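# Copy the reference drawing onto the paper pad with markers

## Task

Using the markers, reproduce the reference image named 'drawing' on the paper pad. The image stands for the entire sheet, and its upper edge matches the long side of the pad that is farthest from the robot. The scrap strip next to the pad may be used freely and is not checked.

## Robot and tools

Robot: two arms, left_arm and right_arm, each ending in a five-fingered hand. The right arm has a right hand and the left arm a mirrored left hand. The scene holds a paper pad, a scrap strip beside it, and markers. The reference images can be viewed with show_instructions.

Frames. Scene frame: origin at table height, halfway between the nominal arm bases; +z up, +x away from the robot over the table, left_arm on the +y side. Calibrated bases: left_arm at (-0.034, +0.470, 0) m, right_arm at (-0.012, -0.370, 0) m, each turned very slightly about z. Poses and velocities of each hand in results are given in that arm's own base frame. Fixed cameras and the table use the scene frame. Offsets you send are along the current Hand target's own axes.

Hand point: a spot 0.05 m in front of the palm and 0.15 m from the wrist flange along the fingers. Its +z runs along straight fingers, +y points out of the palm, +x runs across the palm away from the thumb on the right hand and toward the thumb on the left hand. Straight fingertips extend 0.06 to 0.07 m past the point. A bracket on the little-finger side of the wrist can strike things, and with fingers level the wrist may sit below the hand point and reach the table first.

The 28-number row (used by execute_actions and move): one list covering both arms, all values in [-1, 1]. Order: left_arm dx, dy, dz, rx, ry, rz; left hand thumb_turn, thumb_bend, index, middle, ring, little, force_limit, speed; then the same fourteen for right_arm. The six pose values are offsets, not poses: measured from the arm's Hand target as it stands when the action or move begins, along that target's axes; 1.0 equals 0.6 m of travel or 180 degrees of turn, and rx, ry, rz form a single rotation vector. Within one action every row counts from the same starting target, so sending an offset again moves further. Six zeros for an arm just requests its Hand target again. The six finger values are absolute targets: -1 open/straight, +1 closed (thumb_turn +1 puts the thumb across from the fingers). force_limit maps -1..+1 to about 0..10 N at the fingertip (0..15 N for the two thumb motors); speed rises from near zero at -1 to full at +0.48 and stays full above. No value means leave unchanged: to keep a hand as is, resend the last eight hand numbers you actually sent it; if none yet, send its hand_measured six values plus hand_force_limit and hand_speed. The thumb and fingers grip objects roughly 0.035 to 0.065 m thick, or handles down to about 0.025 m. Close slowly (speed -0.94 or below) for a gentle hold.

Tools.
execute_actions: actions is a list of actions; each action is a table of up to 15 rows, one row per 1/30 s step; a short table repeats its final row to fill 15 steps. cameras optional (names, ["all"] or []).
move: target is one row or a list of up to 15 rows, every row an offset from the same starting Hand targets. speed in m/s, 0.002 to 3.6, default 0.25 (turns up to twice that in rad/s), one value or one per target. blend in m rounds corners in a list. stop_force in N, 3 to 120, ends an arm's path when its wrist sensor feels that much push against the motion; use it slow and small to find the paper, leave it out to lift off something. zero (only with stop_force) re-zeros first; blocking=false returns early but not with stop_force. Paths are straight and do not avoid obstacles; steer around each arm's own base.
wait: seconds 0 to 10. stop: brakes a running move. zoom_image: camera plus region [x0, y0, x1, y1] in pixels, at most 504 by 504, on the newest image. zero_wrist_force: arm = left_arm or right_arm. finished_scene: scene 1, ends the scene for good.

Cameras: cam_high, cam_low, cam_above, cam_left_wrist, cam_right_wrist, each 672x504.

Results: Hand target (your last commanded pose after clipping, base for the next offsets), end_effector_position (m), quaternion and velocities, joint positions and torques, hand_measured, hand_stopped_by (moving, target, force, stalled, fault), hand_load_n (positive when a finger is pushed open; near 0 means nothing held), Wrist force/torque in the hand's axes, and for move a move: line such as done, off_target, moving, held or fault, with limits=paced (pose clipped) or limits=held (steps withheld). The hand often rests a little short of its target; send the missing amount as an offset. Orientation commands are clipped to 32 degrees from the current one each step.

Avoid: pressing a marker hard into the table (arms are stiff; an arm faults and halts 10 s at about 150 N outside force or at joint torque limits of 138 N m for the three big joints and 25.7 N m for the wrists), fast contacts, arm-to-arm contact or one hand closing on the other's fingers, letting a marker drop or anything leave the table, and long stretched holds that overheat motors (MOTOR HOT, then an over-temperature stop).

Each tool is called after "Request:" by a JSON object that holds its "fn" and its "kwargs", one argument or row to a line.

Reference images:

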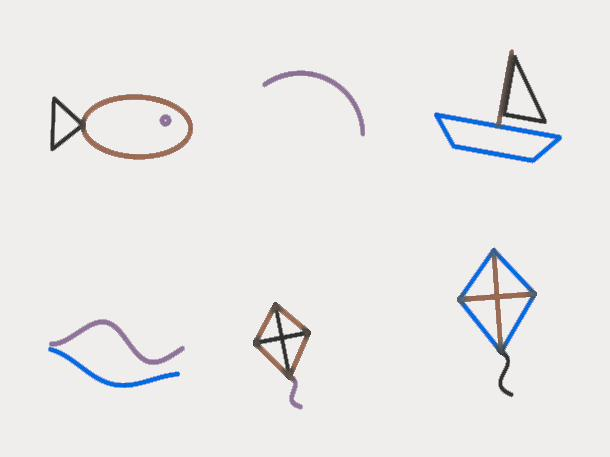

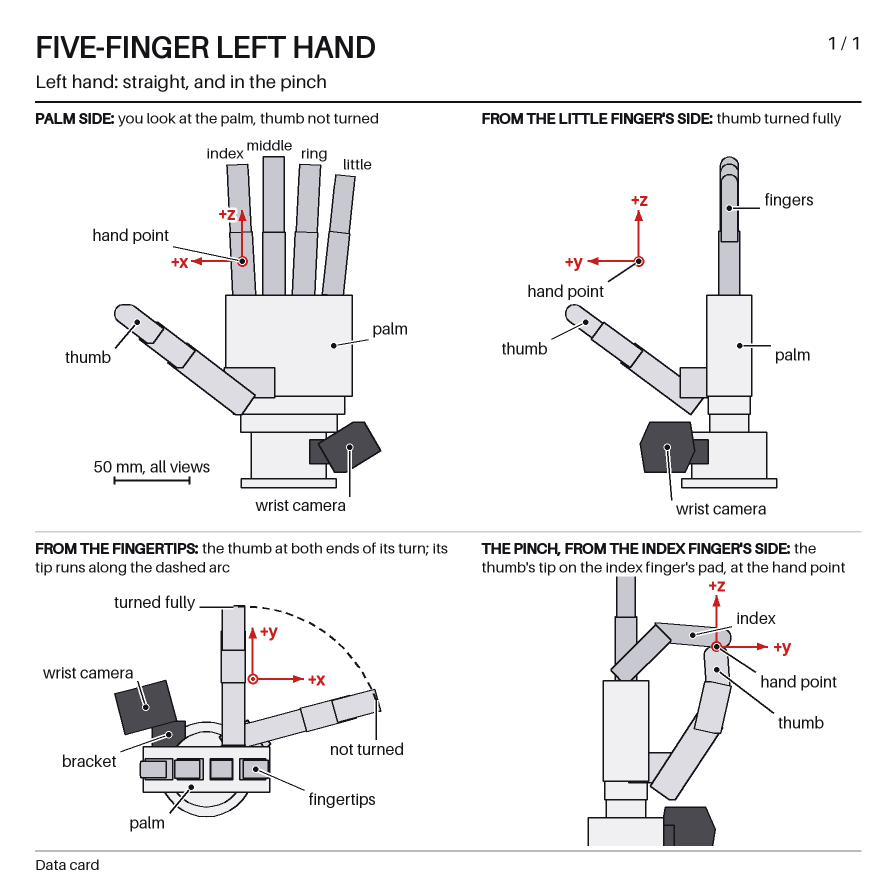

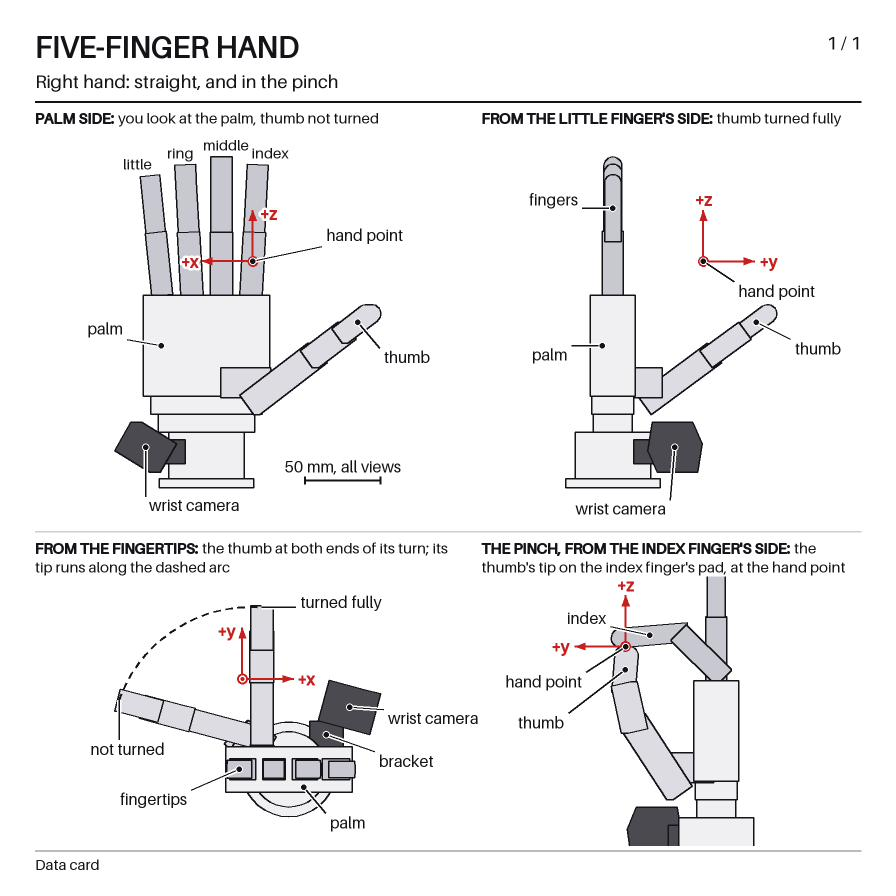

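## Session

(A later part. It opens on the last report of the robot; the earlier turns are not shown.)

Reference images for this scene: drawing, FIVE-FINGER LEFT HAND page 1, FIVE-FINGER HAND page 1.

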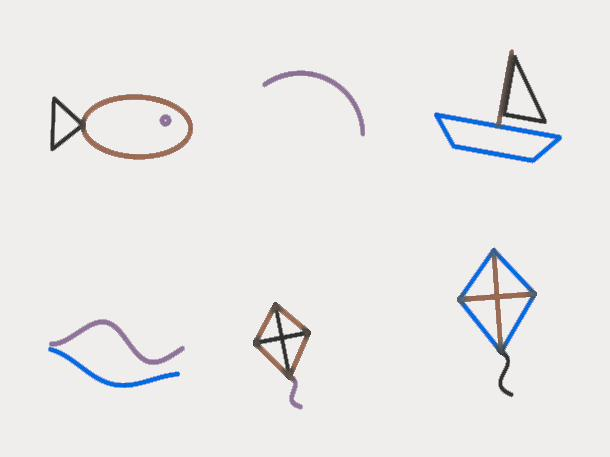

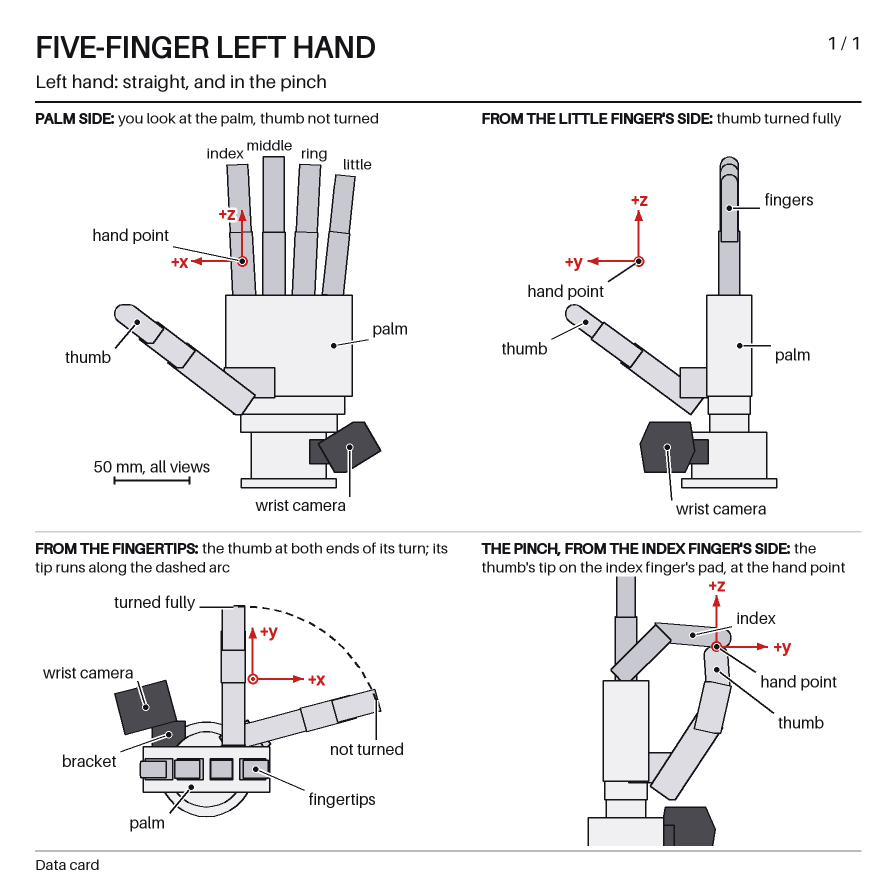

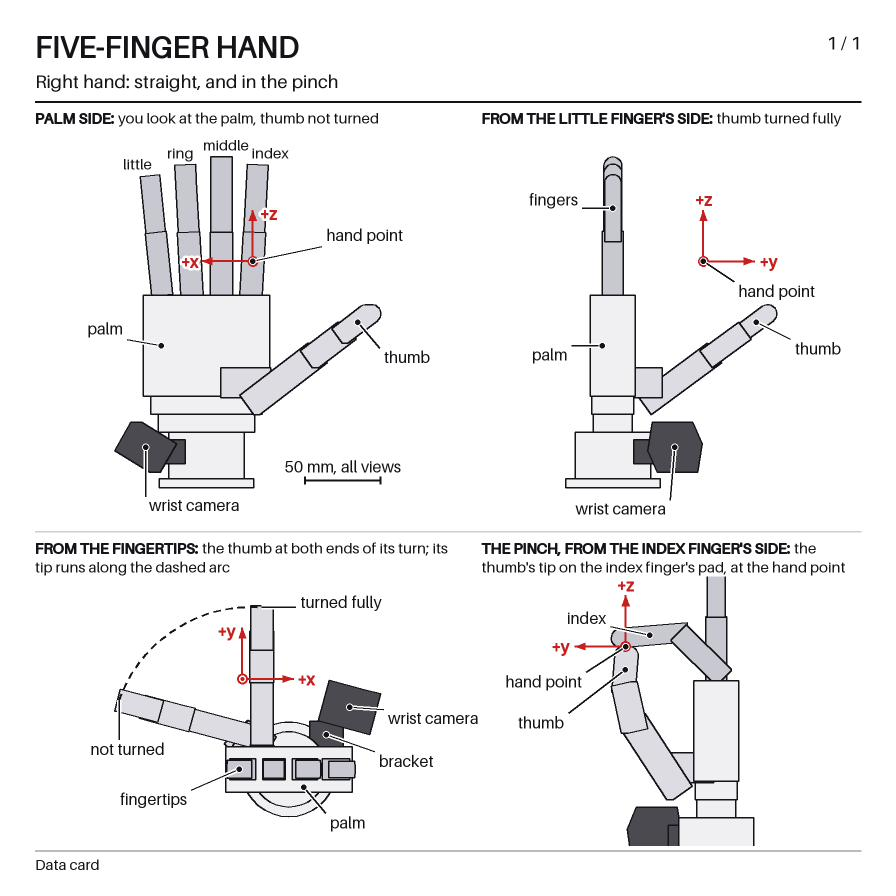

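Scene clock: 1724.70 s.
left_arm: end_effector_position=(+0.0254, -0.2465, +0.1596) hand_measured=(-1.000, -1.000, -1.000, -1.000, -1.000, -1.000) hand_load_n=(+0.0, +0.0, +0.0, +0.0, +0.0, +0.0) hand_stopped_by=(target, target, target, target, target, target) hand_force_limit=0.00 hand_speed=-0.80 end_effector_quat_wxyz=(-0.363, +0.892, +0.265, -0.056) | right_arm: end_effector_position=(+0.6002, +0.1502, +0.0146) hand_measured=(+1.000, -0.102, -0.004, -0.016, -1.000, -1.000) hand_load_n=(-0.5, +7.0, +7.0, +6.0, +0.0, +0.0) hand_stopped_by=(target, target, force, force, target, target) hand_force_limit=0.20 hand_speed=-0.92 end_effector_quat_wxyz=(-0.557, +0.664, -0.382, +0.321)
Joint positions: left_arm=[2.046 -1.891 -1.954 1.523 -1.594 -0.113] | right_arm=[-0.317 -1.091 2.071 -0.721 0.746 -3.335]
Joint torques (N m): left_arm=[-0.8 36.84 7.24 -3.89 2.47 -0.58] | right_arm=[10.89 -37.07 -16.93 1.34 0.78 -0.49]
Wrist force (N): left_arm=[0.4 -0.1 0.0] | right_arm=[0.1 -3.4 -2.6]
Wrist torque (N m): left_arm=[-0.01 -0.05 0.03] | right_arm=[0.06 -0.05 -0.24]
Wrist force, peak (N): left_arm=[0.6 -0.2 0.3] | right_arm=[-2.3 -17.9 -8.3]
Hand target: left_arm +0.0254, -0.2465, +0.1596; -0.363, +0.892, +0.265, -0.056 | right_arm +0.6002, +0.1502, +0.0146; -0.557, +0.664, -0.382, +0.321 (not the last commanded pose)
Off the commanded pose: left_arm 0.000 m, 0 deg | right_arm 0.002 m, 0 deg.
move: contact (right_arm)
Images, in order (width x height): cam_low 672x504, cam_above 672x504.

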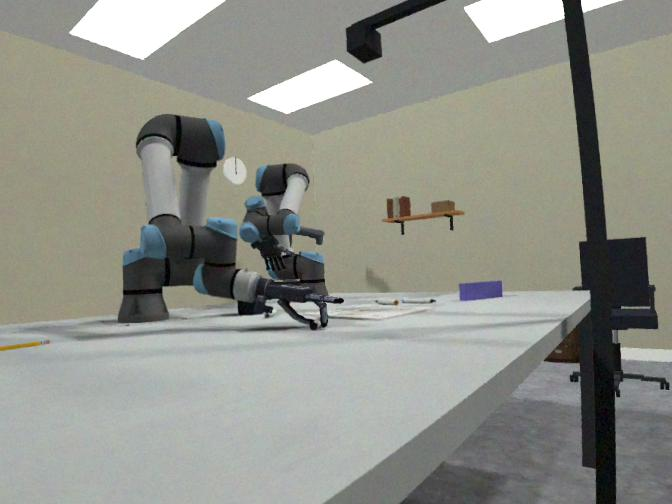

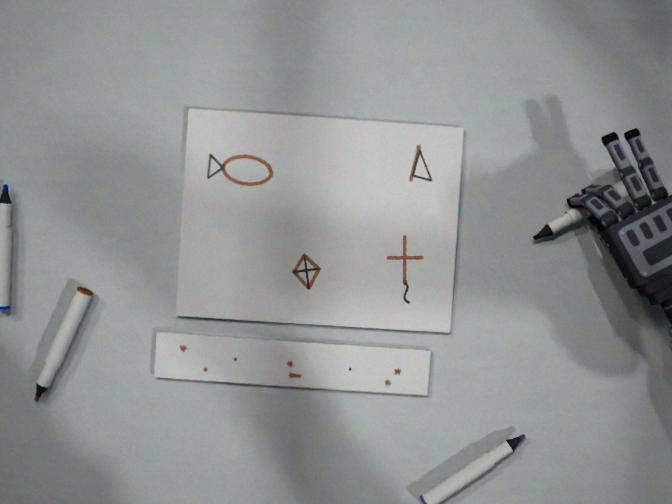

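Request:
{"fn": "move", "kwargs": {
  "target": [
    [0,0,0,0,0,0,-1,-1,-1,-1,-1,-1,0,-0.8,0,0,0,0,0,0,1,-0.1,-0.35,-0.35,-1,-1,0.2,-0.7],
    [0,0,0,0,0,0,-1,-1,-1,-1,-1,-1,0,-0.8,0,-0.2298,-0.0405,0,0,0,1,-0.1,-0.35,-0.35,-1,-1,0.2,-0.7]
  ],
  "speed": [0.02,0.1],
  "cameras": ["cam_above"]
}}

Scene clock: 1732.13 s.
left_arm: end_effector_position=(+0.0254, -0.2465, +0.1596) hand_measured=(-1.000, -1.000, -1.000, -1.000, -1.000, -1.000) hand_load_n=(+0.0, +0.0, +0.0, +0.0, +0.0, -0.5) hand_stopped_by=(target, target, target, target, target, target) hand_force_limit=0.00 hand_speed=-0.80 end_effector_quat_wxyz=(-0.363, +0.892, +0.265, -0.056) | right_arm: end_effector_position=(+0.6001, +0.1504, +0.1545) hand_measured=(+1.000, -0.100, -0.350, -0.350, -1.000, -1.000) hand_load_n=(+0.0, +0.0, +0.0, +0.0, +0.0, -0.5) hand_stopped_by=(target, target, target, target, target, target) hand_force_limit=0.20 hand_speed=-0.70 end_effector_quat_wxyz=(-0.557, +0.664, -0.382, +0.321)
Joint positions: left_arm=[2.046 -1.891 -1.954 1.523 -1.594 -0.113] | right_arm=[-0.316 -1.351 1.958 -0.348 0.747 -3.334]
Joint torques (N m): left_arm=[-0.53 36.61 7.27 -4.07 2.57 -0.54] | right_arm=[-13.29 -33.48 -22.03 1.24 -2.37 -1.25]
Wrist force (N): left_arm=[0.4 -0.1 0.1] | right_arm=[0.0 -0.1 -1.2]
Wrist torque (N m): left_arm=[-0.02 -0.05 0.03] | right_arm=[0.10 -0.08 -0.07]
Wrist force, peak (N): left_arm=[0.6 -0.3 0.1] | right_arm=[0.2 -3.6 -2.7]
Hand target: left_arm +0.0254, -0.2465, +0.1596; -0.363, +0.892, +0.265, -0.056 | right_arm +0.6002, +0.1503, +0.1546; -0.557, +0.664, -0.382, +0.321
Off the commanded pose: left_arm 0.000 m, 0 deg | right_arm 0.000 m, 0 deg.
move: done
Images, in order (width x height): cam_above 672x504.

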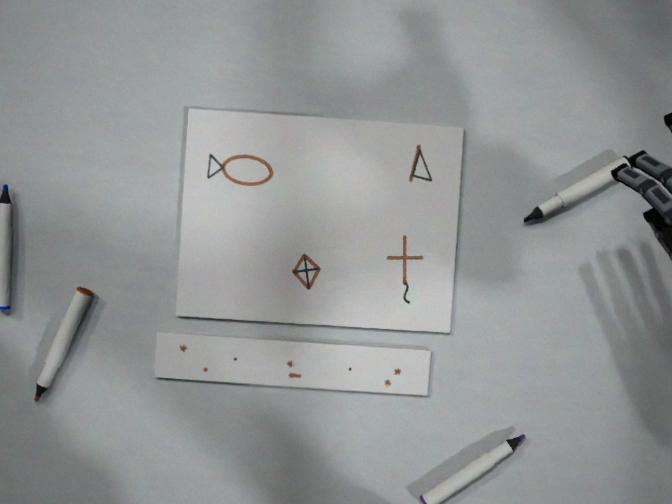

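Request:
{"fn": "zoom_image", "kwargs": {
  "camera": "cam_above",
  "region": [400, 404, 550, 504]
}}

Request:
{"fn": "zoom_image", "kwargs": {
  "camera": "cam_above",
  "region": [510, 140, 672, 248]
}}

Scaled by 3.360 from the camera's 672x504 image, which has a finer 960x720 frame.

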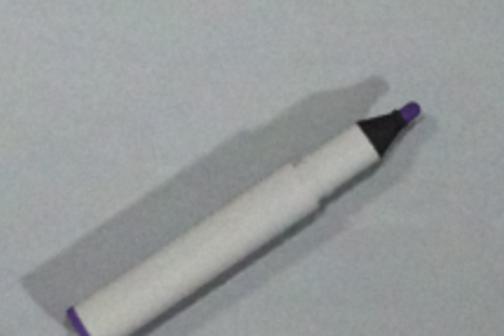

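Scaled by 3.111 from the camera's 672x504 image, which has a finer 960x720 frame.

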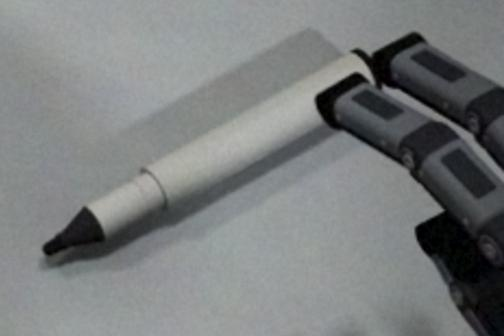

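Request:
{"fn": "wait", "kwargs": {
  "seconds": 0.1,
  "cameras": ["cam_high","cam_left_wrist"]
}}

Scene clock: 1797.40 s.
left_arm: end_effector_position=(+0.0254, -0.2465, +0.1596) hand_measured=(-1.000, -1.000, -1.000, -1.000, -1.000, -1.000) hand_load_n=(-0.5, +0.0, +0.0, +0.0, +0.0, +0.0) hand_stopped_by=(target, target, target, target, target, target) hand_force_limit=0.00 hand_speed=-0.80 end_effector_quat_wxyz=(-0.363, +0.892, +0.265, -0.056) | right_arm: end_effector_position=(+0.6002, +0.1503, +0.1546) hand_measured=(+1.000, -0.100, -0.350, -0.350, -1.000, -1.000) hand_load_n=(+0.0, +0.5, +0.0, +0.0, +0.0, +0.0) hand_stopped_by=(target, target, target, target, target, target) hand_force_limit=0.20 hand_speed=-0.70 end_effector_quat_wxyz=(-0.557, +0.664, -0.382, +0.321)
Joint positions: left_arm=[2.046 -1.891 -1.954 1.523 -1.594 -0.113] | right_arm=[-0.317 -1.351 1.958 -0.348 0.747 -3.334]
Joint torques (N m): left_arm=[-0.57 36.65 8.28 -3.96 2.52 -0.47] | right_arm=[-13.47 -33.98 -22.87 1.13 -2.47 -1.01]
Wrist force (N): left_arm=[0.3 -0.1 0.2] | right_arm=[0.1 -0.1 -1.2]
Wrist torque (N m): left_arm=[-0.02 -0.03 0.02] | right_arm=[0.11 -0.09 -0.06]
Wrist force, peak (N): left_arm=[0.6 -0.2 0.3] | right_arm=[0.1 0.0 -1.5]
Hand target: left_arm +0.0254, -0.2465, +0.1596; -0.363, +0.892, +0.265, -0.056 | right_arm +0.6002, +0.1503, +0.1546; -0.557, +0.664, -0.382, +0.321
Off the commanded pose: left_arm 0.000 m, 0 deg | right_arm 0.000 m, 0 deg.
wait: 0.10 s; at rest from the start
Images, in order (width x height): cam_high 672x504, cam_left_wrist 672x504.

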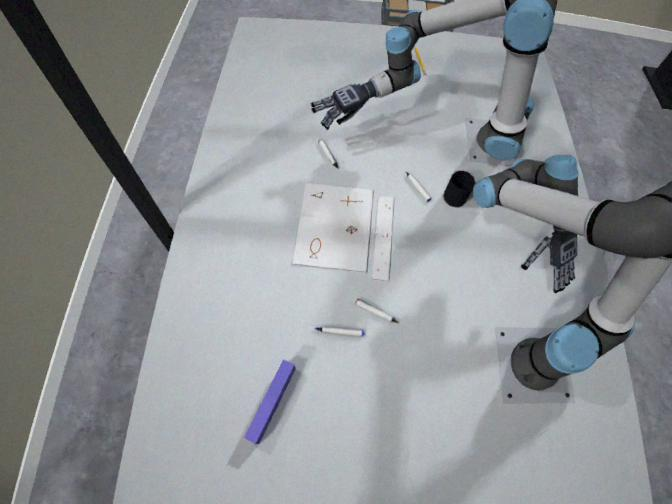

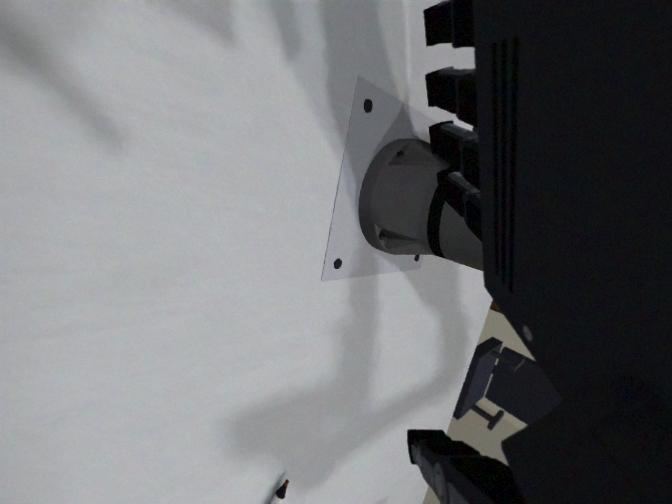

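Request:
{"fn": "move", "kwargs": {
  "target": [
    [0,0,0,0,0,0,-1,-1,-1,-1,-1,-1,0,-0.8,-0.2440,-0.0588,-0.1022,0.0527,-0.2493,-0.0218,1,-0.1,-0.35,-0.35,-0.35,-0.35,0,-0.3],
    [0,0,0,0,0,0,-1,-1,-1,-1,-1,-1,0,-0.8,-0.3540,-0.0431,-0.1913,0.0203,-0.5508,-0.0725,1,-0.1,-0.35,-0.35,-0.35,-0.35,0,-0.3]
  ],
  "speed": 0.3,
  "blend": [0.03,0],
  "cameras": ["cam_high"]
}}

Scene clock: 1883.20 s.
left_arm: end_effector_position=(+0.0254, -0.2465, +0.1596) hand_measured=(-1.000, -1.000, -1.000, -1.000, -1.000, -1.000) hand_load_n=(+0.0, +0.0, +0.0, +0.0, +0.0, +0.0) hand_stopped_by=(target, target, target, target, target, target) hand_force_limit=0.00 hand_speed=-0.80 end_effector_quat_wxyz=(-0.363, +0.892, +0.265, -0.056) | right_arm: end_effector_position=(+0.3998, +0.2798, +0.1999) hand_measured=(+1.000, -0.100, -0.350, -0.350, -0.350, -0.350) hand_load_n=(+0.0, +0.0, +0.0, +0.0, +0.0, +0.0) hand_stopped_by=(target, target, target, target, target, target) hand_force_limit=0.00 hand_speed=-0.30 end_effector_quat_wxyz=(-0.634, +0.693, +0.252, -0.231) end_effector_velocity=(+0.000, -0.001, +0.000) end_effector_angular_velocity=(-0.001, +0.000, +0.005)
Joint positions: left_arm=[2.046 -1.891 -1.954 1.523 -1.594 -0.113] | right_arm=[-0.035 -1.073 1.481 -0.538 -0.738 -3.044]
Joint velocities: left_arm=[within noise] | right_arm=[0 0.001 -0.002 0.001 -0.005 0]
Joint torques (N m): left_arm=[0.46 36.88 7.71 -3.98 2.44 -0.42] | right_arm=[12.58 -30.96 -23.52 2.59 -2.11 -1.24]
Wrist force (N): left_arm=[0.5 0.0 0.2] | right_arm=[-0.1 -0.4 -1.5]
Wrist torque (N m): left_arm=[-0.01 -0.07 0.04] | right_arm=[0.07 -0.02 -0.06]
Wrist force, peak (N): left_arm=[0.8 0.0 0.1] | right_arm=[0.1 -0.2 -1.8]
Hand target: left_arm +0.0254, -0.2465, +0.1596; -0.363, +0.892, +0.265, -0.056 | right_arm +0.3998, +0.2798, +0.1999; -0.634, +0.693, +0.252, -0.231
Off the commanded pose: left_arm 0.000 m, 0 deg | right_arm 0.000 m, 0 deg.
move: done
Images, in order (width x height): cam_high 672x504.

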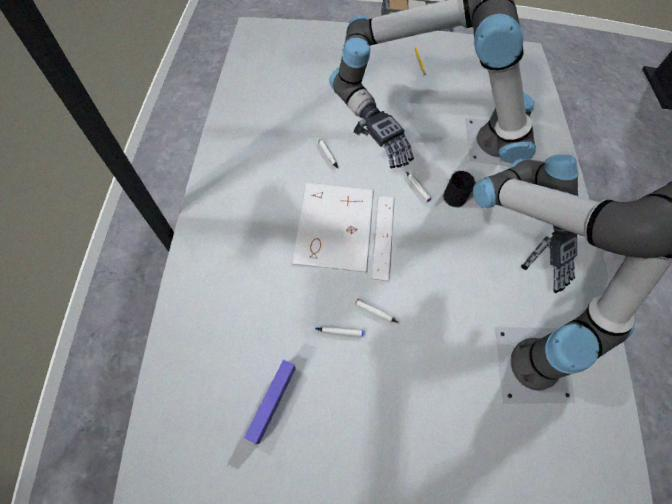

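Request:
{"fn": "move", "kwargs": {
  "target": [0,0,0,0,0,0,-1,-1,-1,-1,-1,-1,0,-0.8,-0.1207,0.1285,0.0597,-0.0223,-0.4728,-0.0623,1,-0.1,-0.35,-0.35,-0.35,-0.35,0,-0.3],
  "speed": 0.3,
  "cameras": ["cam_high","cam_above","cam_low"]
}}

Scene clock: 1895.03 s.
left_arm: end_effector_position=(+0.0254, -0.2465, +0.1596) hand_measured=(-1.000, -1.000, -1.000, -1.000, -1.000, -1.000) hand_load_n=(-0.5, +0.0, +0.0, +0.0, +0.0, +0.0) hand_stopped_by=(target, target, target, target, target, target) hand_force_limit=0.00 hand_speed=-0.80 end_effector_quat_wxyz=(-0.363, +0.892, +0.265, -0.056) | right_arm: end_effector_position=(+0.3258, +0.2553, +0.1200) hand_measured=(+1.000, -0.100, -0.350, -0.350, -0.350, -0.350) hand_load_n=(+0.0, +0.0, +0.0, -0.5, +0.0, +0.0) hand_stopped_by=(target, target, target, target, target, target) hand_force_limit=0.00 hand_speed=-0.30 end_effector_quat_wxyz=(-0.293, +0.349, +0.682, -0.573)
Joint positions: left_arm=[2.046 -1.891 -1.954 1.523 -1.594 -0.113] | right_arm=[0.492 -0.89 1.343 -0.629 -1.702 -3.164]
Joint torques (N m): left_arm=[-0.93 36.82 7.27 -3.99 2.43 -0.55] | right_arm=[12.81 -52.31 -8.68 -0.67 -2.1 -1.29]
Wrist force (N): left_arm=[0.5 0.0 0.3] | right_arm=[0.2 -0.4 -1.6]
Wrist torque (N m): left_arm=[-0.02 -0.06 0.03] | right_arm=[0.08 -0.06 -0.05]
Wrist force, peak (N): left_arm=[0.6 -0.4 0.3] | right_arm=[-0.1 -0.5 -1.8]
Hand target: left_arm +0.0254, -0.2465, +0.1596; -0.363, +0.892, +0.265, -0.056 | right_arm +0.3257, +0.2553, +0.1199; -0.292, +0.349, +0.682, -0.573
Off the commanded pose: left_arm 0.000 m, 0 deg | right_arm 0.000 m, 0 deg.
move: done
Images, in order (width x height): cam_high 672x504, cam_low 672x504, cam_above 672x504.

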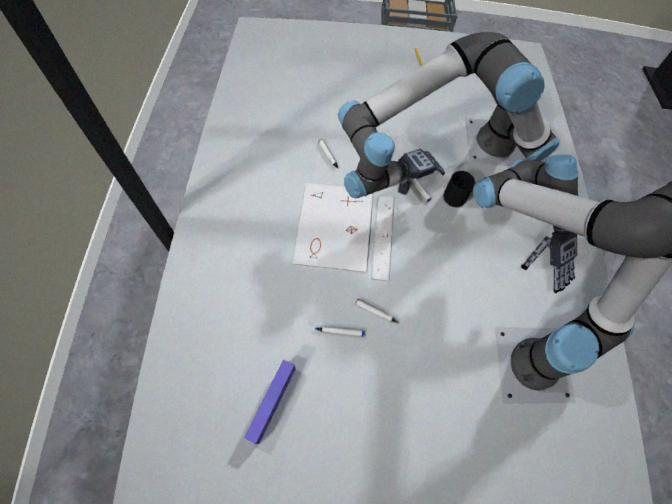

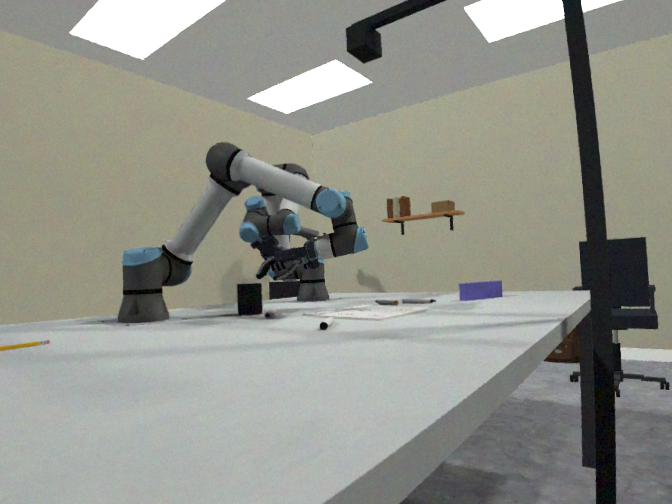

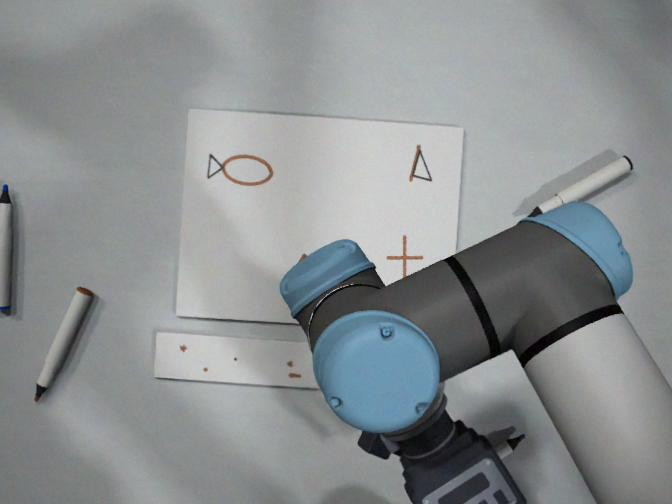

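Request:
{"fn": "wait", "kwargs": {
  "seconds": 0.1,
  "cameras": ["cam_right_wrist"]
}}

Request:
{"fn": "zoom_image", "kwargs": {
  "camera": "cam_right_wrist",
  "region": [200, 100, 600, 400]
}}

Scene clock: 1898.60 s.
left_arm: end_effector_position=(+0.0254, -0.2465, +0.1596) hand_measured=(-1.000, -1.000, -1.000, -1.000, -1.000, -1.000) hand_load_n=(-0.5, +0.0, +0.0, +0.0, +0.0, +0.0) hand_stopped_by=(target, target, target, target, target, target) hand_force_limit=0.00 hand_speed=-0.80 end_effector_quat_wxyz=(-0.363, +0.892, +0.265, -0.056) | right_arm: end_effector_position=(+0.3257, +0.2553, +0.1199) hand_measured=(+1.000, -0.100, -0.350, -0.350, -0.350, -0.350) hand_load_n=(+0.0, +0.0, +0.0, +0.0, +0.0, +0.0) hand_stopped_by=(target, target, target, target, target, target) hand_force_limit=0.00 hand_speed=-0.30 end_effector_quat_wxyz=(-0.292, +0.349, +0.682, -0.573)
Joint positions: left_arm=[2.046 -1.891 -1.954 1.523 -1.594 -0.113] | right_arm=[0.492 -0.89 1.344 -0.63 -1.703 -3.164]
Joint torques (N m): left_arm=[-0.82 37.2 7.91 -3.8 2.47 -0.68] | right_arm=[11.4 -51.96 -9.05 -0.42 -2.27 -1.25]
Wrist force (N): left_arm=[0.3 -0.1 0.1] | right_arm=[0.0 -0.2 -1.7]
Wrist torque (N m): left_arm=[-0.01 -0.04 0.03] | right_arm=[0.12 -0.04 -0.06]
Wrist force, peak (N): left_arm=[0.7 -0.3 0.2] | right_arm=[0.1 -0.1 -1.8]
Hand target: left_arm +0.0254, -0.2465, +0.1596; -0.363, +0.892, +0.265, -0.056 | right_arm +0.3257, +0.2553, +0.1199; -0.292, +0.349, +0.682, -0.573
Off the commanded pose: left_arm 0.000 m, 0 deg | right_arm 0.000 m, 0 deg.
wait: 0.10 s; at rest from the start
Images, in order (width x height): cam_right_wrist 672x504.

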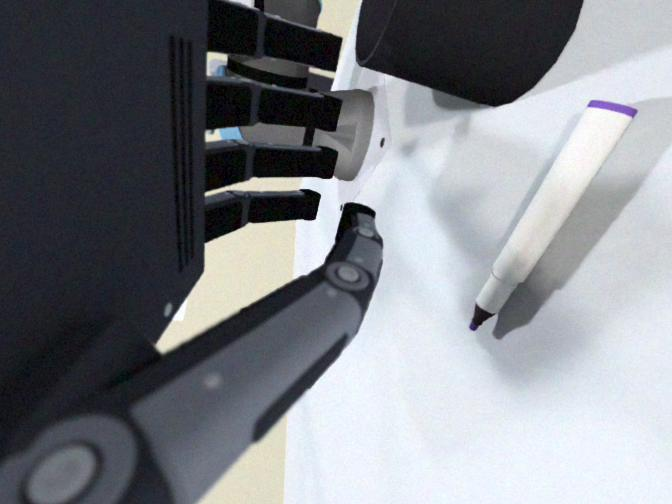

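Scaled by 1.260 from the camera's 672x504 image, which has a finer 960x720 frame.

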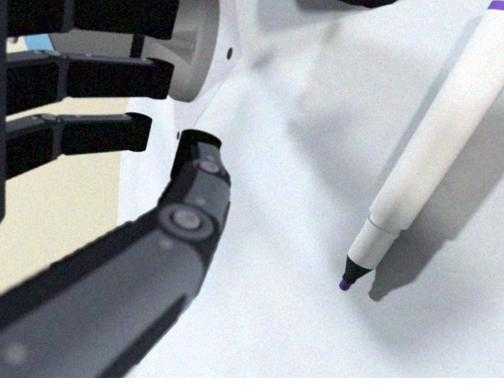

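Request:
{"fn": "move", "kwargs": {
  "target": [0,0,0,0,0,0,-1,-1,-1,-1,-1,-1,0,-0.8,0,0.1149,0.02025,0,0,0,1,-0.1,-0.35,-0.35,-0.35,-0.35,0,-0.3],
  "speed": 0.15,
  "cameras": ["cam_right_wrist","cam_low","cam_above"]
}}

Scene clock: 1929.23 s.
left_arm: end_effector_position=(+0.0254, -0.2465, +0.1596) hand_measured=(-1.000, -1.000, -1.000, -1.000, -1.000, -1.000) hand_load_n=(-0.5, +0.0, +0.0, +0.0, +0.0, +0.0) hand_stopped_by=(target, target, target, target, target, target) hand_force_limit=0.00 hand_speed=-0.80 end_effector_quat_wxyz=(-0.363, +0.892, +0.265, -0.056) | right_arm: end_effector_position=(+0.3257, +0.2553, +0.0501) hand_measured=(+1.000, -0.100, -0.350, -0.350, -0.350, -0.350) hand_load_n=(+0.0, +0.0, +0.0, +0.0, +0.0, +0.0) hand_stopped_by=(target, target, target, target, target, target) hand_force_limit=0.00 hand_speed=-0.30 end_effector_quat_wxyz=(-0.292, +0.349, +0.682, -0.573)
Joint positions: left_arm=[2.046 -1.891 -1.954 1.523 -1.594 -0.113] | right_arm=[0.492 -0.806 1.397 -0.766 -1.703 -3.164]
Joint torques (N m): left_arm=[-0.25 36.41 7.54 -3.86 2.37 -0.57] | right_arm=[-5.3 -36.85 -7.29 -0.63 -2.13 -1.21]
Wrist force (N): left_arm=[0.6 -0.2 0.1] | right_arm=[0.0 -0.3 -1.5]
Wrist torque (N m): left_arm=[-0.04 -0.08 0.05] | right_arm=[0.10 -0.03 -0.06]
Wrist force, peak (N): left_arm=[0.7 -0.1 0.2] | right_arm=[0.2 -1.5 -1.9]
Hand target: left_arm +0.0254, -0.2465, +0.1596; -0.363, +0.892, +0.265, -0.056 | right_arm +0.3257, +0.2553, +0.0499; -0.292, +0.349, +0.682, -0.573
Off the commanded pose: left_arm 0.000 m, 0 deg | right_arm 0.000 m, 0 deg.
move: done
Images, in order (width x height): cam_low 672x504, cam_above 672x504, cam_right_wrist 672x504.

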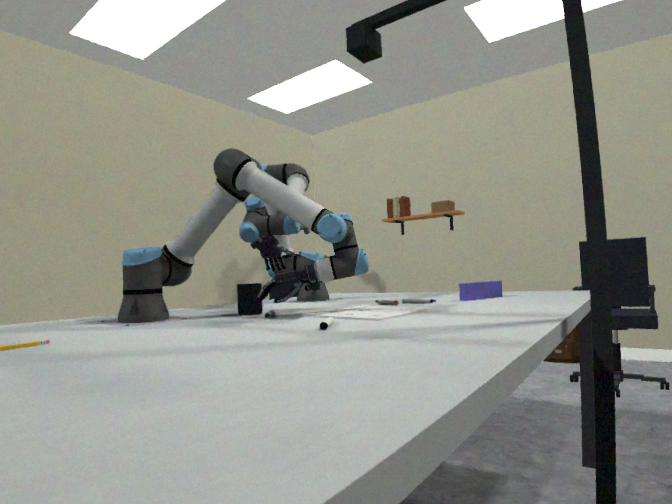

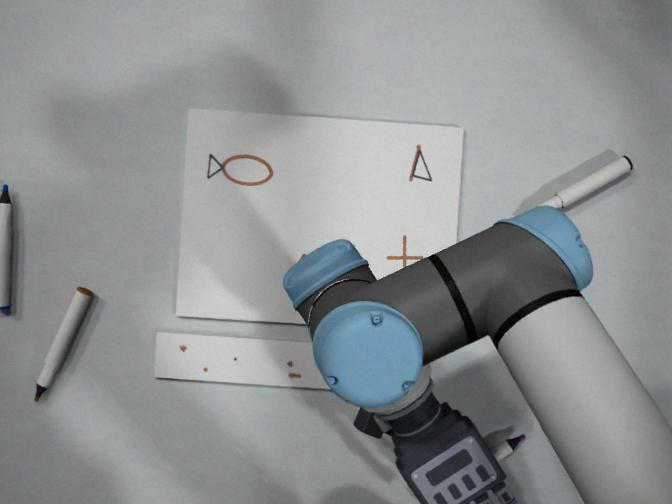

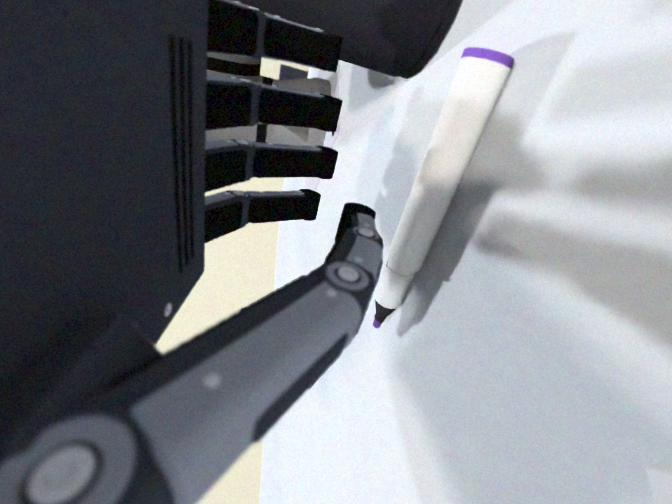

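Request:
{"fn": "move", "kwargs": {
  "target": [0,0,0,0,0,0,-1,-1,-1,-1,-1,-1,0,-0.8,0,0.0361,0.00636,0,0,0,1,-0.1,-0.35,-0.35,-0.35,-0.35,0,-0.3],
  "speed": 0.03,
  "stop_force": 3,
  "cameras": ["cam_right_wrist","cam_low"]
}}

Request:
{"fn": "zoom_image", "kwargs": {
  "camera": "cam_low",
  "region": [220, 240, 380, 340]
}}

Scene clock: 1947.00 s.
left_arm: end_effector_position=(+0.0254, -0.2465, +0.1596) hand_measured=(-1.000, -1.000, -1.000, -1.000, -1.000, -1.000) hand_load_n=(+0.0, +0.0, +0.0, +0.0, +0.0, +0.0) hand_stopped_by=(target, target, target, target, target, target) hand_force_limit=0.00 hand_speed=-0.80 end_effector_quat_wxyz=(-0.363, +0.892, +0.265, -0.056) | right_arm: end_effector_position=(+0.3257, +0.2553, +0.0279) hand_measured=(+1.000, -0.100, -0.350, -0.350, -0.350, -0.350) hand_load_n=(+0.0, +0.0, +0.0, +0.0, +0.0, +0.0) hand_stopped_by=(target, target, target, target, target, target) hand_force_limit=0.00 hand_speed=-0.30 end_effector_quat_wxyz=(-0.292, +0.349, +0.682, -0.573)
Joint positions: left_arm=[2.046 -1.891 -1.954 1.523 -1.594 -0.113] | right_arm=[0.492 -0.776 1.407 -0.807 -1.703 -3.164]
Joint torques (N m): left_arm=[0.2 36.24 7.67 -3.96 2.36 -0.54] | right_arm=[-13.22 -38.24 -7.3 -0.69 -2.12 -1.44]
Wrist force (N): left_arm=[0.3 -0.1 0.3] | right_arm=[0.3 0.0 -1.6]
Wrist torque (N m): left_arm=[-0.03 -0.03 0.03] | right_arm=[0.14 -0.08 -0.04]
Wrist force, peak (N): left_arm=[0.7 -0.2 0.0] | right_arm=[0.3 -0.3 -1.8]
Hand target: left_arm +0.0254, -0.2465, +0.1596; -0.363, +0.892, +0.265, -0.056 | right_arm +0.3257, +0.2553, +0.0279; -0.292, +0.349, +0.682, -0.573
Off the commanded pose: left_arm 0.000 m, 0 deg | right_arm 0.000 m, 0 deg.
move: done
Images, in order (width x height): cam_low 672x504, cam_right_wrist 672x504.

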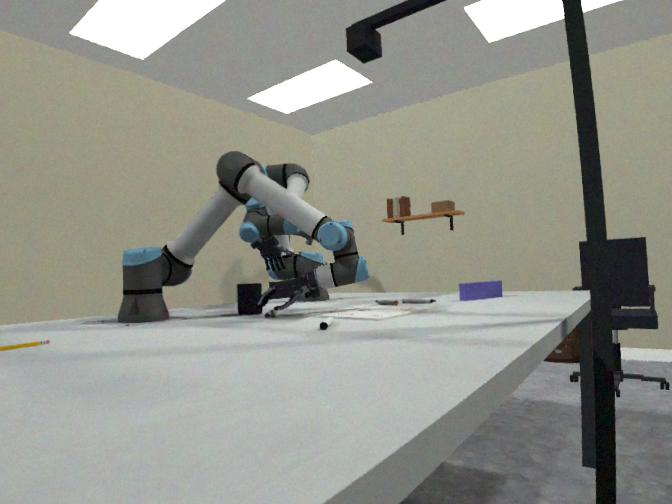

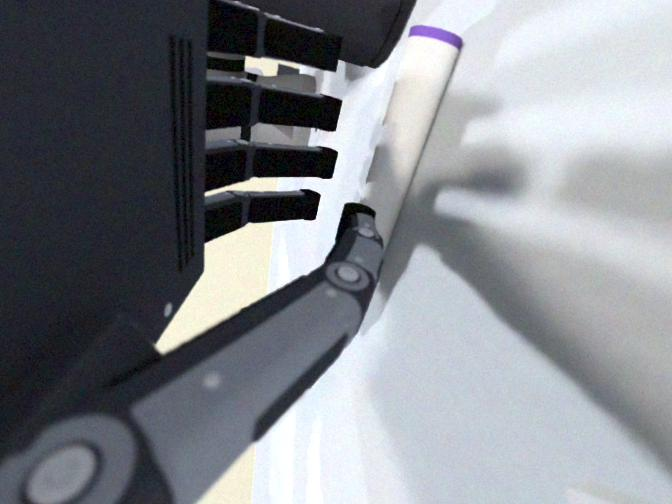

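Scaled by 3.150 from the camera's 672x504 image, which has a finer 960x720 frame.

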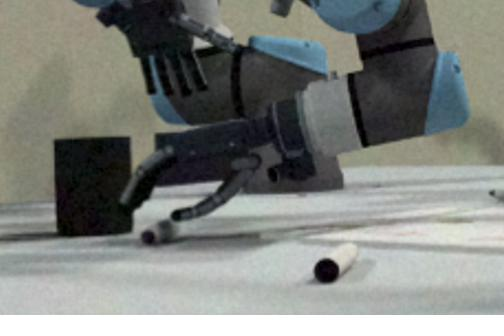

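Request:
{"fn": "move", "kwargs": {
  "target": [0,0,0,0,0,0,-1,-1,-1,-1,-1,-1,0,-0.8,0,0.0197,0.00347,0,0,0,1,-0.1,-0.35,-0.35,-0.35,-0.35,0,-0.3],
  "speed": 0.02,
  "stop_force": 3,
  "cameras": ["cam_right_wrist","cam_low"]
}}

Request:
{"fn": "zoom_image", "kwargs": {
  "camera": "cam_low",
  "region": [240, 270, 320, 340]
}}

Scene clock: 1953.63 s.
left_arm: end_effector_position=(+0.0254, -0.2465, +0.1596) hand_measured=(-1.000, -1.000, -1.000, -1.000, -1.000, -1.000) hand_load_n=(+0.0, +0.0, -0.5, +0.0, +0.0, +0.0) hand_stopped_by=(target, target, target, target, target, target) hand_force_limit=0.00 hand_speed=-0.80 end_effector_quat_wxyz=(-0.363, +0.892, +0.265, -0.056) | right_arm: end_effector_position=(+0.3257, +0.2552, +0.0159) hand_measured=(+1.000, -0.100, -0.350, -0.350, -0.350, -0.350) hand_load_n=(+0.0, +0.0, -0.5, +0.0, +0.0, +0.0) hand_stopped_by=(target, target, target, target, target, target) hand_force_limit=0.00 hand_speed=-0.30 end_effector_quat_wxyz=(-0.292, +0.349, +0.682, -0.573)
Joint positions: left_arm=[2.046 -1.891 -1.954 1.523 -1.594 -0.113] | right_arm=[0.492 -0.759 1.411 -0.828 -1.703 -3.164]
Joint torques (N m): left_arm=[-0.6 36.29 7.73 -3.84 2.49 -0.53] | right_arm=[-12.53 -38.64 -8.34 -0.44 -2.33 -1.28]
Wrist force (N): left_arm=[0.4 0.0 0.3] | right_arm=[0.3 -0.2 -1.6]
Wrist torque (N m): left_arm=[-0.02 -0.05 0.03] | right_arm=[0.10 -0.08 -0.04]
Wrist force, peak (N): left_arm=[0.7 -0.3 0.0] | right_arm=[0.2 -0.3 -1.8]
Hand target: left_arm +0.0254, -0.2465, +0.1596; -0.363, +0.892, +0.265, -0.056 | right_arm +0.3257, +0.2552, +0.0159; -0.292, +0.349, +0.682, -0.573
Off the commanded pose: left_arm 0.000 m, 0 deg | right_arm 0.000 m, 0 deg.
move: done
Images, in order (width x height): cam_low 672x504, cam_right_wrist 672x504.

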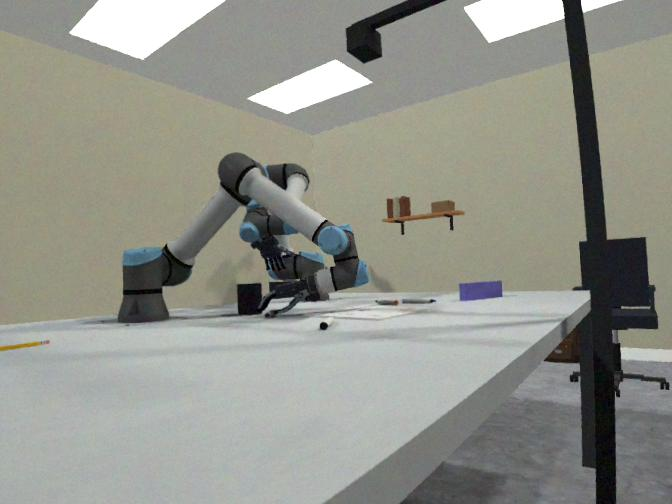

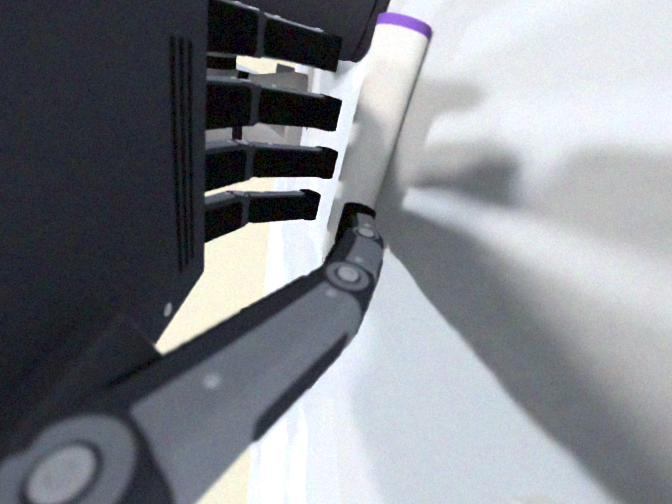

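Scaled by 6.300 from the camera's 672x504 image, which has a finer 960x720 frame.

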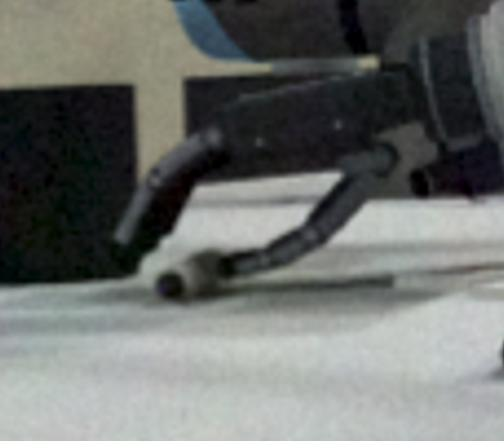

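Request:
{"fn": "move", "kwargs": {
  "target": [0,0,0,0,0,0,-1,-1,-1,-1,-1,-1,0,-0.8,0,0,0,0,0,0,1,-0.1,0.4,0.4,-0.35,-0.35,-0.5,-0.9],
  "cameras": ["cam_right_wrist"]
}}

Scene clock: 1962.27 s.
left_arm: end_effector_position=(+0.0254, -0.2465, +0.1596) hand_measured=(-1.000, -1.000, -1.000, -1.000, -1.000, -1.000) hand_load_n=(+0.0, +0.0, +0.0, +0.0, +0.0, +0.0) hand_stopped_by=(target, target, target, target, target, target) hand_force_limit=0.00 hand_speed=-0.80 end_effector_quat_wxyz=(-0.363, +0.892, +0.265, -0.056) | right_arm: end_effector_position=(+0.3257, +0.2552, +0.0159) hand_measured=(+1.000, -0.100, -0.008, -0.016, -0.350, -0.350) hand_load_n=(-0.5, +1.5, +4.5, +3.0, +0.0, +0.0) hand_stopped_by=(target, target, force, force, target, target) hand_force_limit=-0.50 hand_speed=-0.90 end_effector_quat_wxyz=(-0.292, +0.349, +0.682, -0.573)
Joint positions: left_arm=[2.046 -1.891 -1.954 1.523 -1.594 -0.113] | right_arm=[0.492 -0.759 1.411 -0.828 -1.703 -3.164]
Joint torques (N m): left_arm=[-0.68 37.15 7.85 -3.94 2.41 -0.57] | right_arm=[-13.23 -38.14 -7.51 0.01 -2.03 -1.15]
Wrist force (N): left_arm=[0.4 -0.2 0.0] | right_arm=[-0.1 -4.1 -2.6]
Wrist torque (N m): left_arm=[-0.02 -0.05 0.04] | right_arm=[0.03 -0.02 -0.10]
Wrist force, peak (N): left_arm=[0.8 -0.1 0.1] | right_arm=[0.1 -4.3 -2.6]
Hand target: left_arm +0.0254, -0.2465, +0.1596; -0.363, +0.892, +0.265, -0.056 | right_arm +0.3257, +0.2552, +0.0159; -0.292, +0.349, +0.682, -0.573
Off the commanded pose: left_arm 0.000 m, 0 deg | right_arm 0.000 m, 0 deg.
move: done
Images, in order (width x height): cam_right_wrist 672x504.

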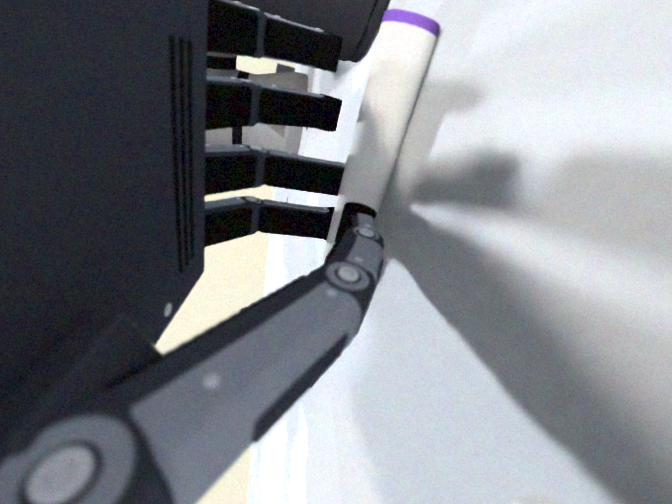

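Request:
{"fn": "move", "kwargs": {
  "target": [0,0,0,0,0,0,-1,-1,-1,-1,-1,-1,0,-0.8,0,-0.0082,-0.00145,0,0,0,1,-0.1,0.4,0.4,-0.35,-0.35,-0.5,-0.9],
  "speed": 0.03
}}

Request:
{"fn": "move", "kwargs": {
  "target": [0,0,0,0,0,0,-1,-1,-1,-1,-1,-1,0,-0.8,0,0,0,0,0,0,1,-0.1,0.5,0.6,-0.35,-0.35,0.2,-0.92],
  "cameras": ["cam_right_wrist"]
}}

Scene clock: 1968.63 s.
left_arm: end_effector_position=(+0.0254, -0.2465, +0.1596) hand_measured=(-1.000, -1.000, -1.000, -1.000, -1.000, -1.000) hand_load_n=(+0.0, +0.0, +0.0, +0.0, +0.0, +0.0) hand_stopped_by=(target, target, target, target, target, target) hand_force_limit=0.00 hand_speed=-0.80 end_effector_quat_wxyz=(-0.363, +0.892, +0.265, -0.056) | right_arm: end_effector_position=(+0.3257, +0.2552, +0.0208) hand_measured=(+1.000, -0.100, -0.008, -0.016, -0.350, -0.350) hand_load_n=(-1.0, +4.0, +4.0, +3.5, +0.0, +0.0) hand_stopped_by=(target, target, force, force, target, target) hand_force_limit=-0.50 hand_speed=-0.90 end_effector_quat_wxyz=(-0.292, +0.349, +0.682, -0.573)
Joint positions: left_arm=[2.046 -1.891 -1.954 1.523 -1.594 -0.113] | right_arm=[0.492 -0.766 1.41 -0.82 -1.703 -3.164]
Joint torques (N m): left_arm=[-0.3 35.98 7.22 -3.87 2.51 -0.53] | right_arm=[-11.42 -54.34 -20.82 2.81 -1.4 -1.11]
Wrist force (N): left_arm=[0.3 -0.3 0.3] | right_arm=[0.1 0.0 -1.7]
Wrist torque (N m): left_arm=[-0.06 -0.04 0.03] | right_arm=[0.13 -0.05 -0.05]
Wrist force, peak (N): left_arm=[0.7 -0.2 0.5] | right_arm=[0.1 -4.5 -2.7]
Hand target: left_arm +0.0254, -0.2465, +0.1596; -0.363, +0.892, +0.265, -0.056 | right_arm +0.3257, +0.2553, +0.0209; -0.292, +0.349, +0.682, -0.573
Off the commanded pose: left_arm 0.000 m, 0 deg | right_arm 0.000 m, 0 deg.
move: done

Scene clock: 1969.13 s.
left_arm: end_effector_position=(+0.0254, -0.2465, +0.1596) hand_measured=(-1.000, -1.000, -1.000, -1.000, -1.000, -1.000) hand_load_n=(+0.0, +0.0, +0.0, +0.0, +0.0, +0.0) hand_stopped_by=(target, target, target, target, target, target) hand_force_limit=0.00 hand_speed=-0.80 end_effector_quat_wxyz=(-0.363, +0.892, +0.265, -0.056) | right_arm: end_effector_position=(+0.3257, +0.2552, +0.0209) hand_measured=(+1.000, -0.102, +0.006, -0.004, -0.350, -0.350) hand_load_n=(-1.0, +9.0, +7.5, +8.5, +0.0, +0.0) hand_stopped_by=(target, target, force, force, target, target) hand_force_limit=0.20 hand_speed=-0.92 end_effector_quat_wxyz=(-0.292, +0.349, +0.682, -0.573)
Joint positions: left_arm=[2.046 -1.891 -1.954 1.523 -1.594 -0.113] | right_arm=[0.492 -0.766 1.41 -0.819 -1.703 -3.164]
Joint torques (N m): left_arm=[-0.36 36.63 8.25 -3.83 2.5 -0.72] | right_arm=[-11.3 -53.3 -20.43 3.03 -0.92 -1.15]
Wrist force (N): left_arm=[0.6 -0.2 0.1] | right_arm=[0.3 -0.1 -1.6]
Wrist torque (N m): left_arm=[-0.03 -0.09 0.05] | right_arm=[0.12 -0.08 -0.04]
Wrist force, peak (N): left_arm=[0.6 -0.2 0.1] | right_arm=[0.2 0.2 -1.7]
Hand target: left_arm +0.0254, -0.2465, +0.1596; -0.363, +0.892, +0.265, -0.056 | right_arm +0.3257, +0.2553, +0.0209; -0.292, +0.349, +0.682, -0.573
Off the commanded pose: left_arm 0.000 m, 0 deg | right_arm 0.000 m, 0 deg.
move: done
Images, in order (width x height): cam_right_wrist 672x504.

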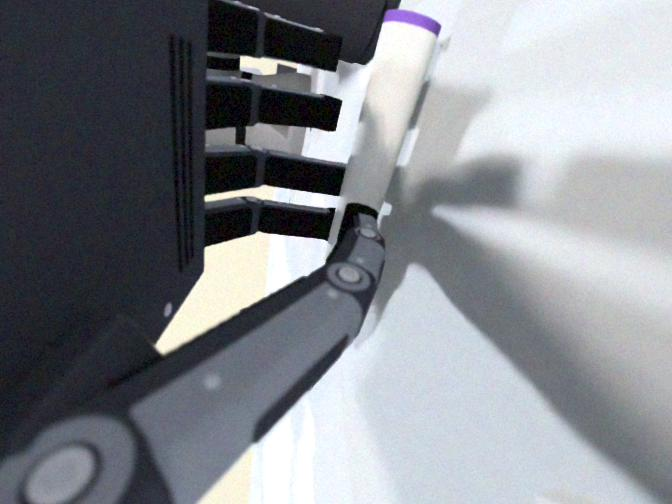

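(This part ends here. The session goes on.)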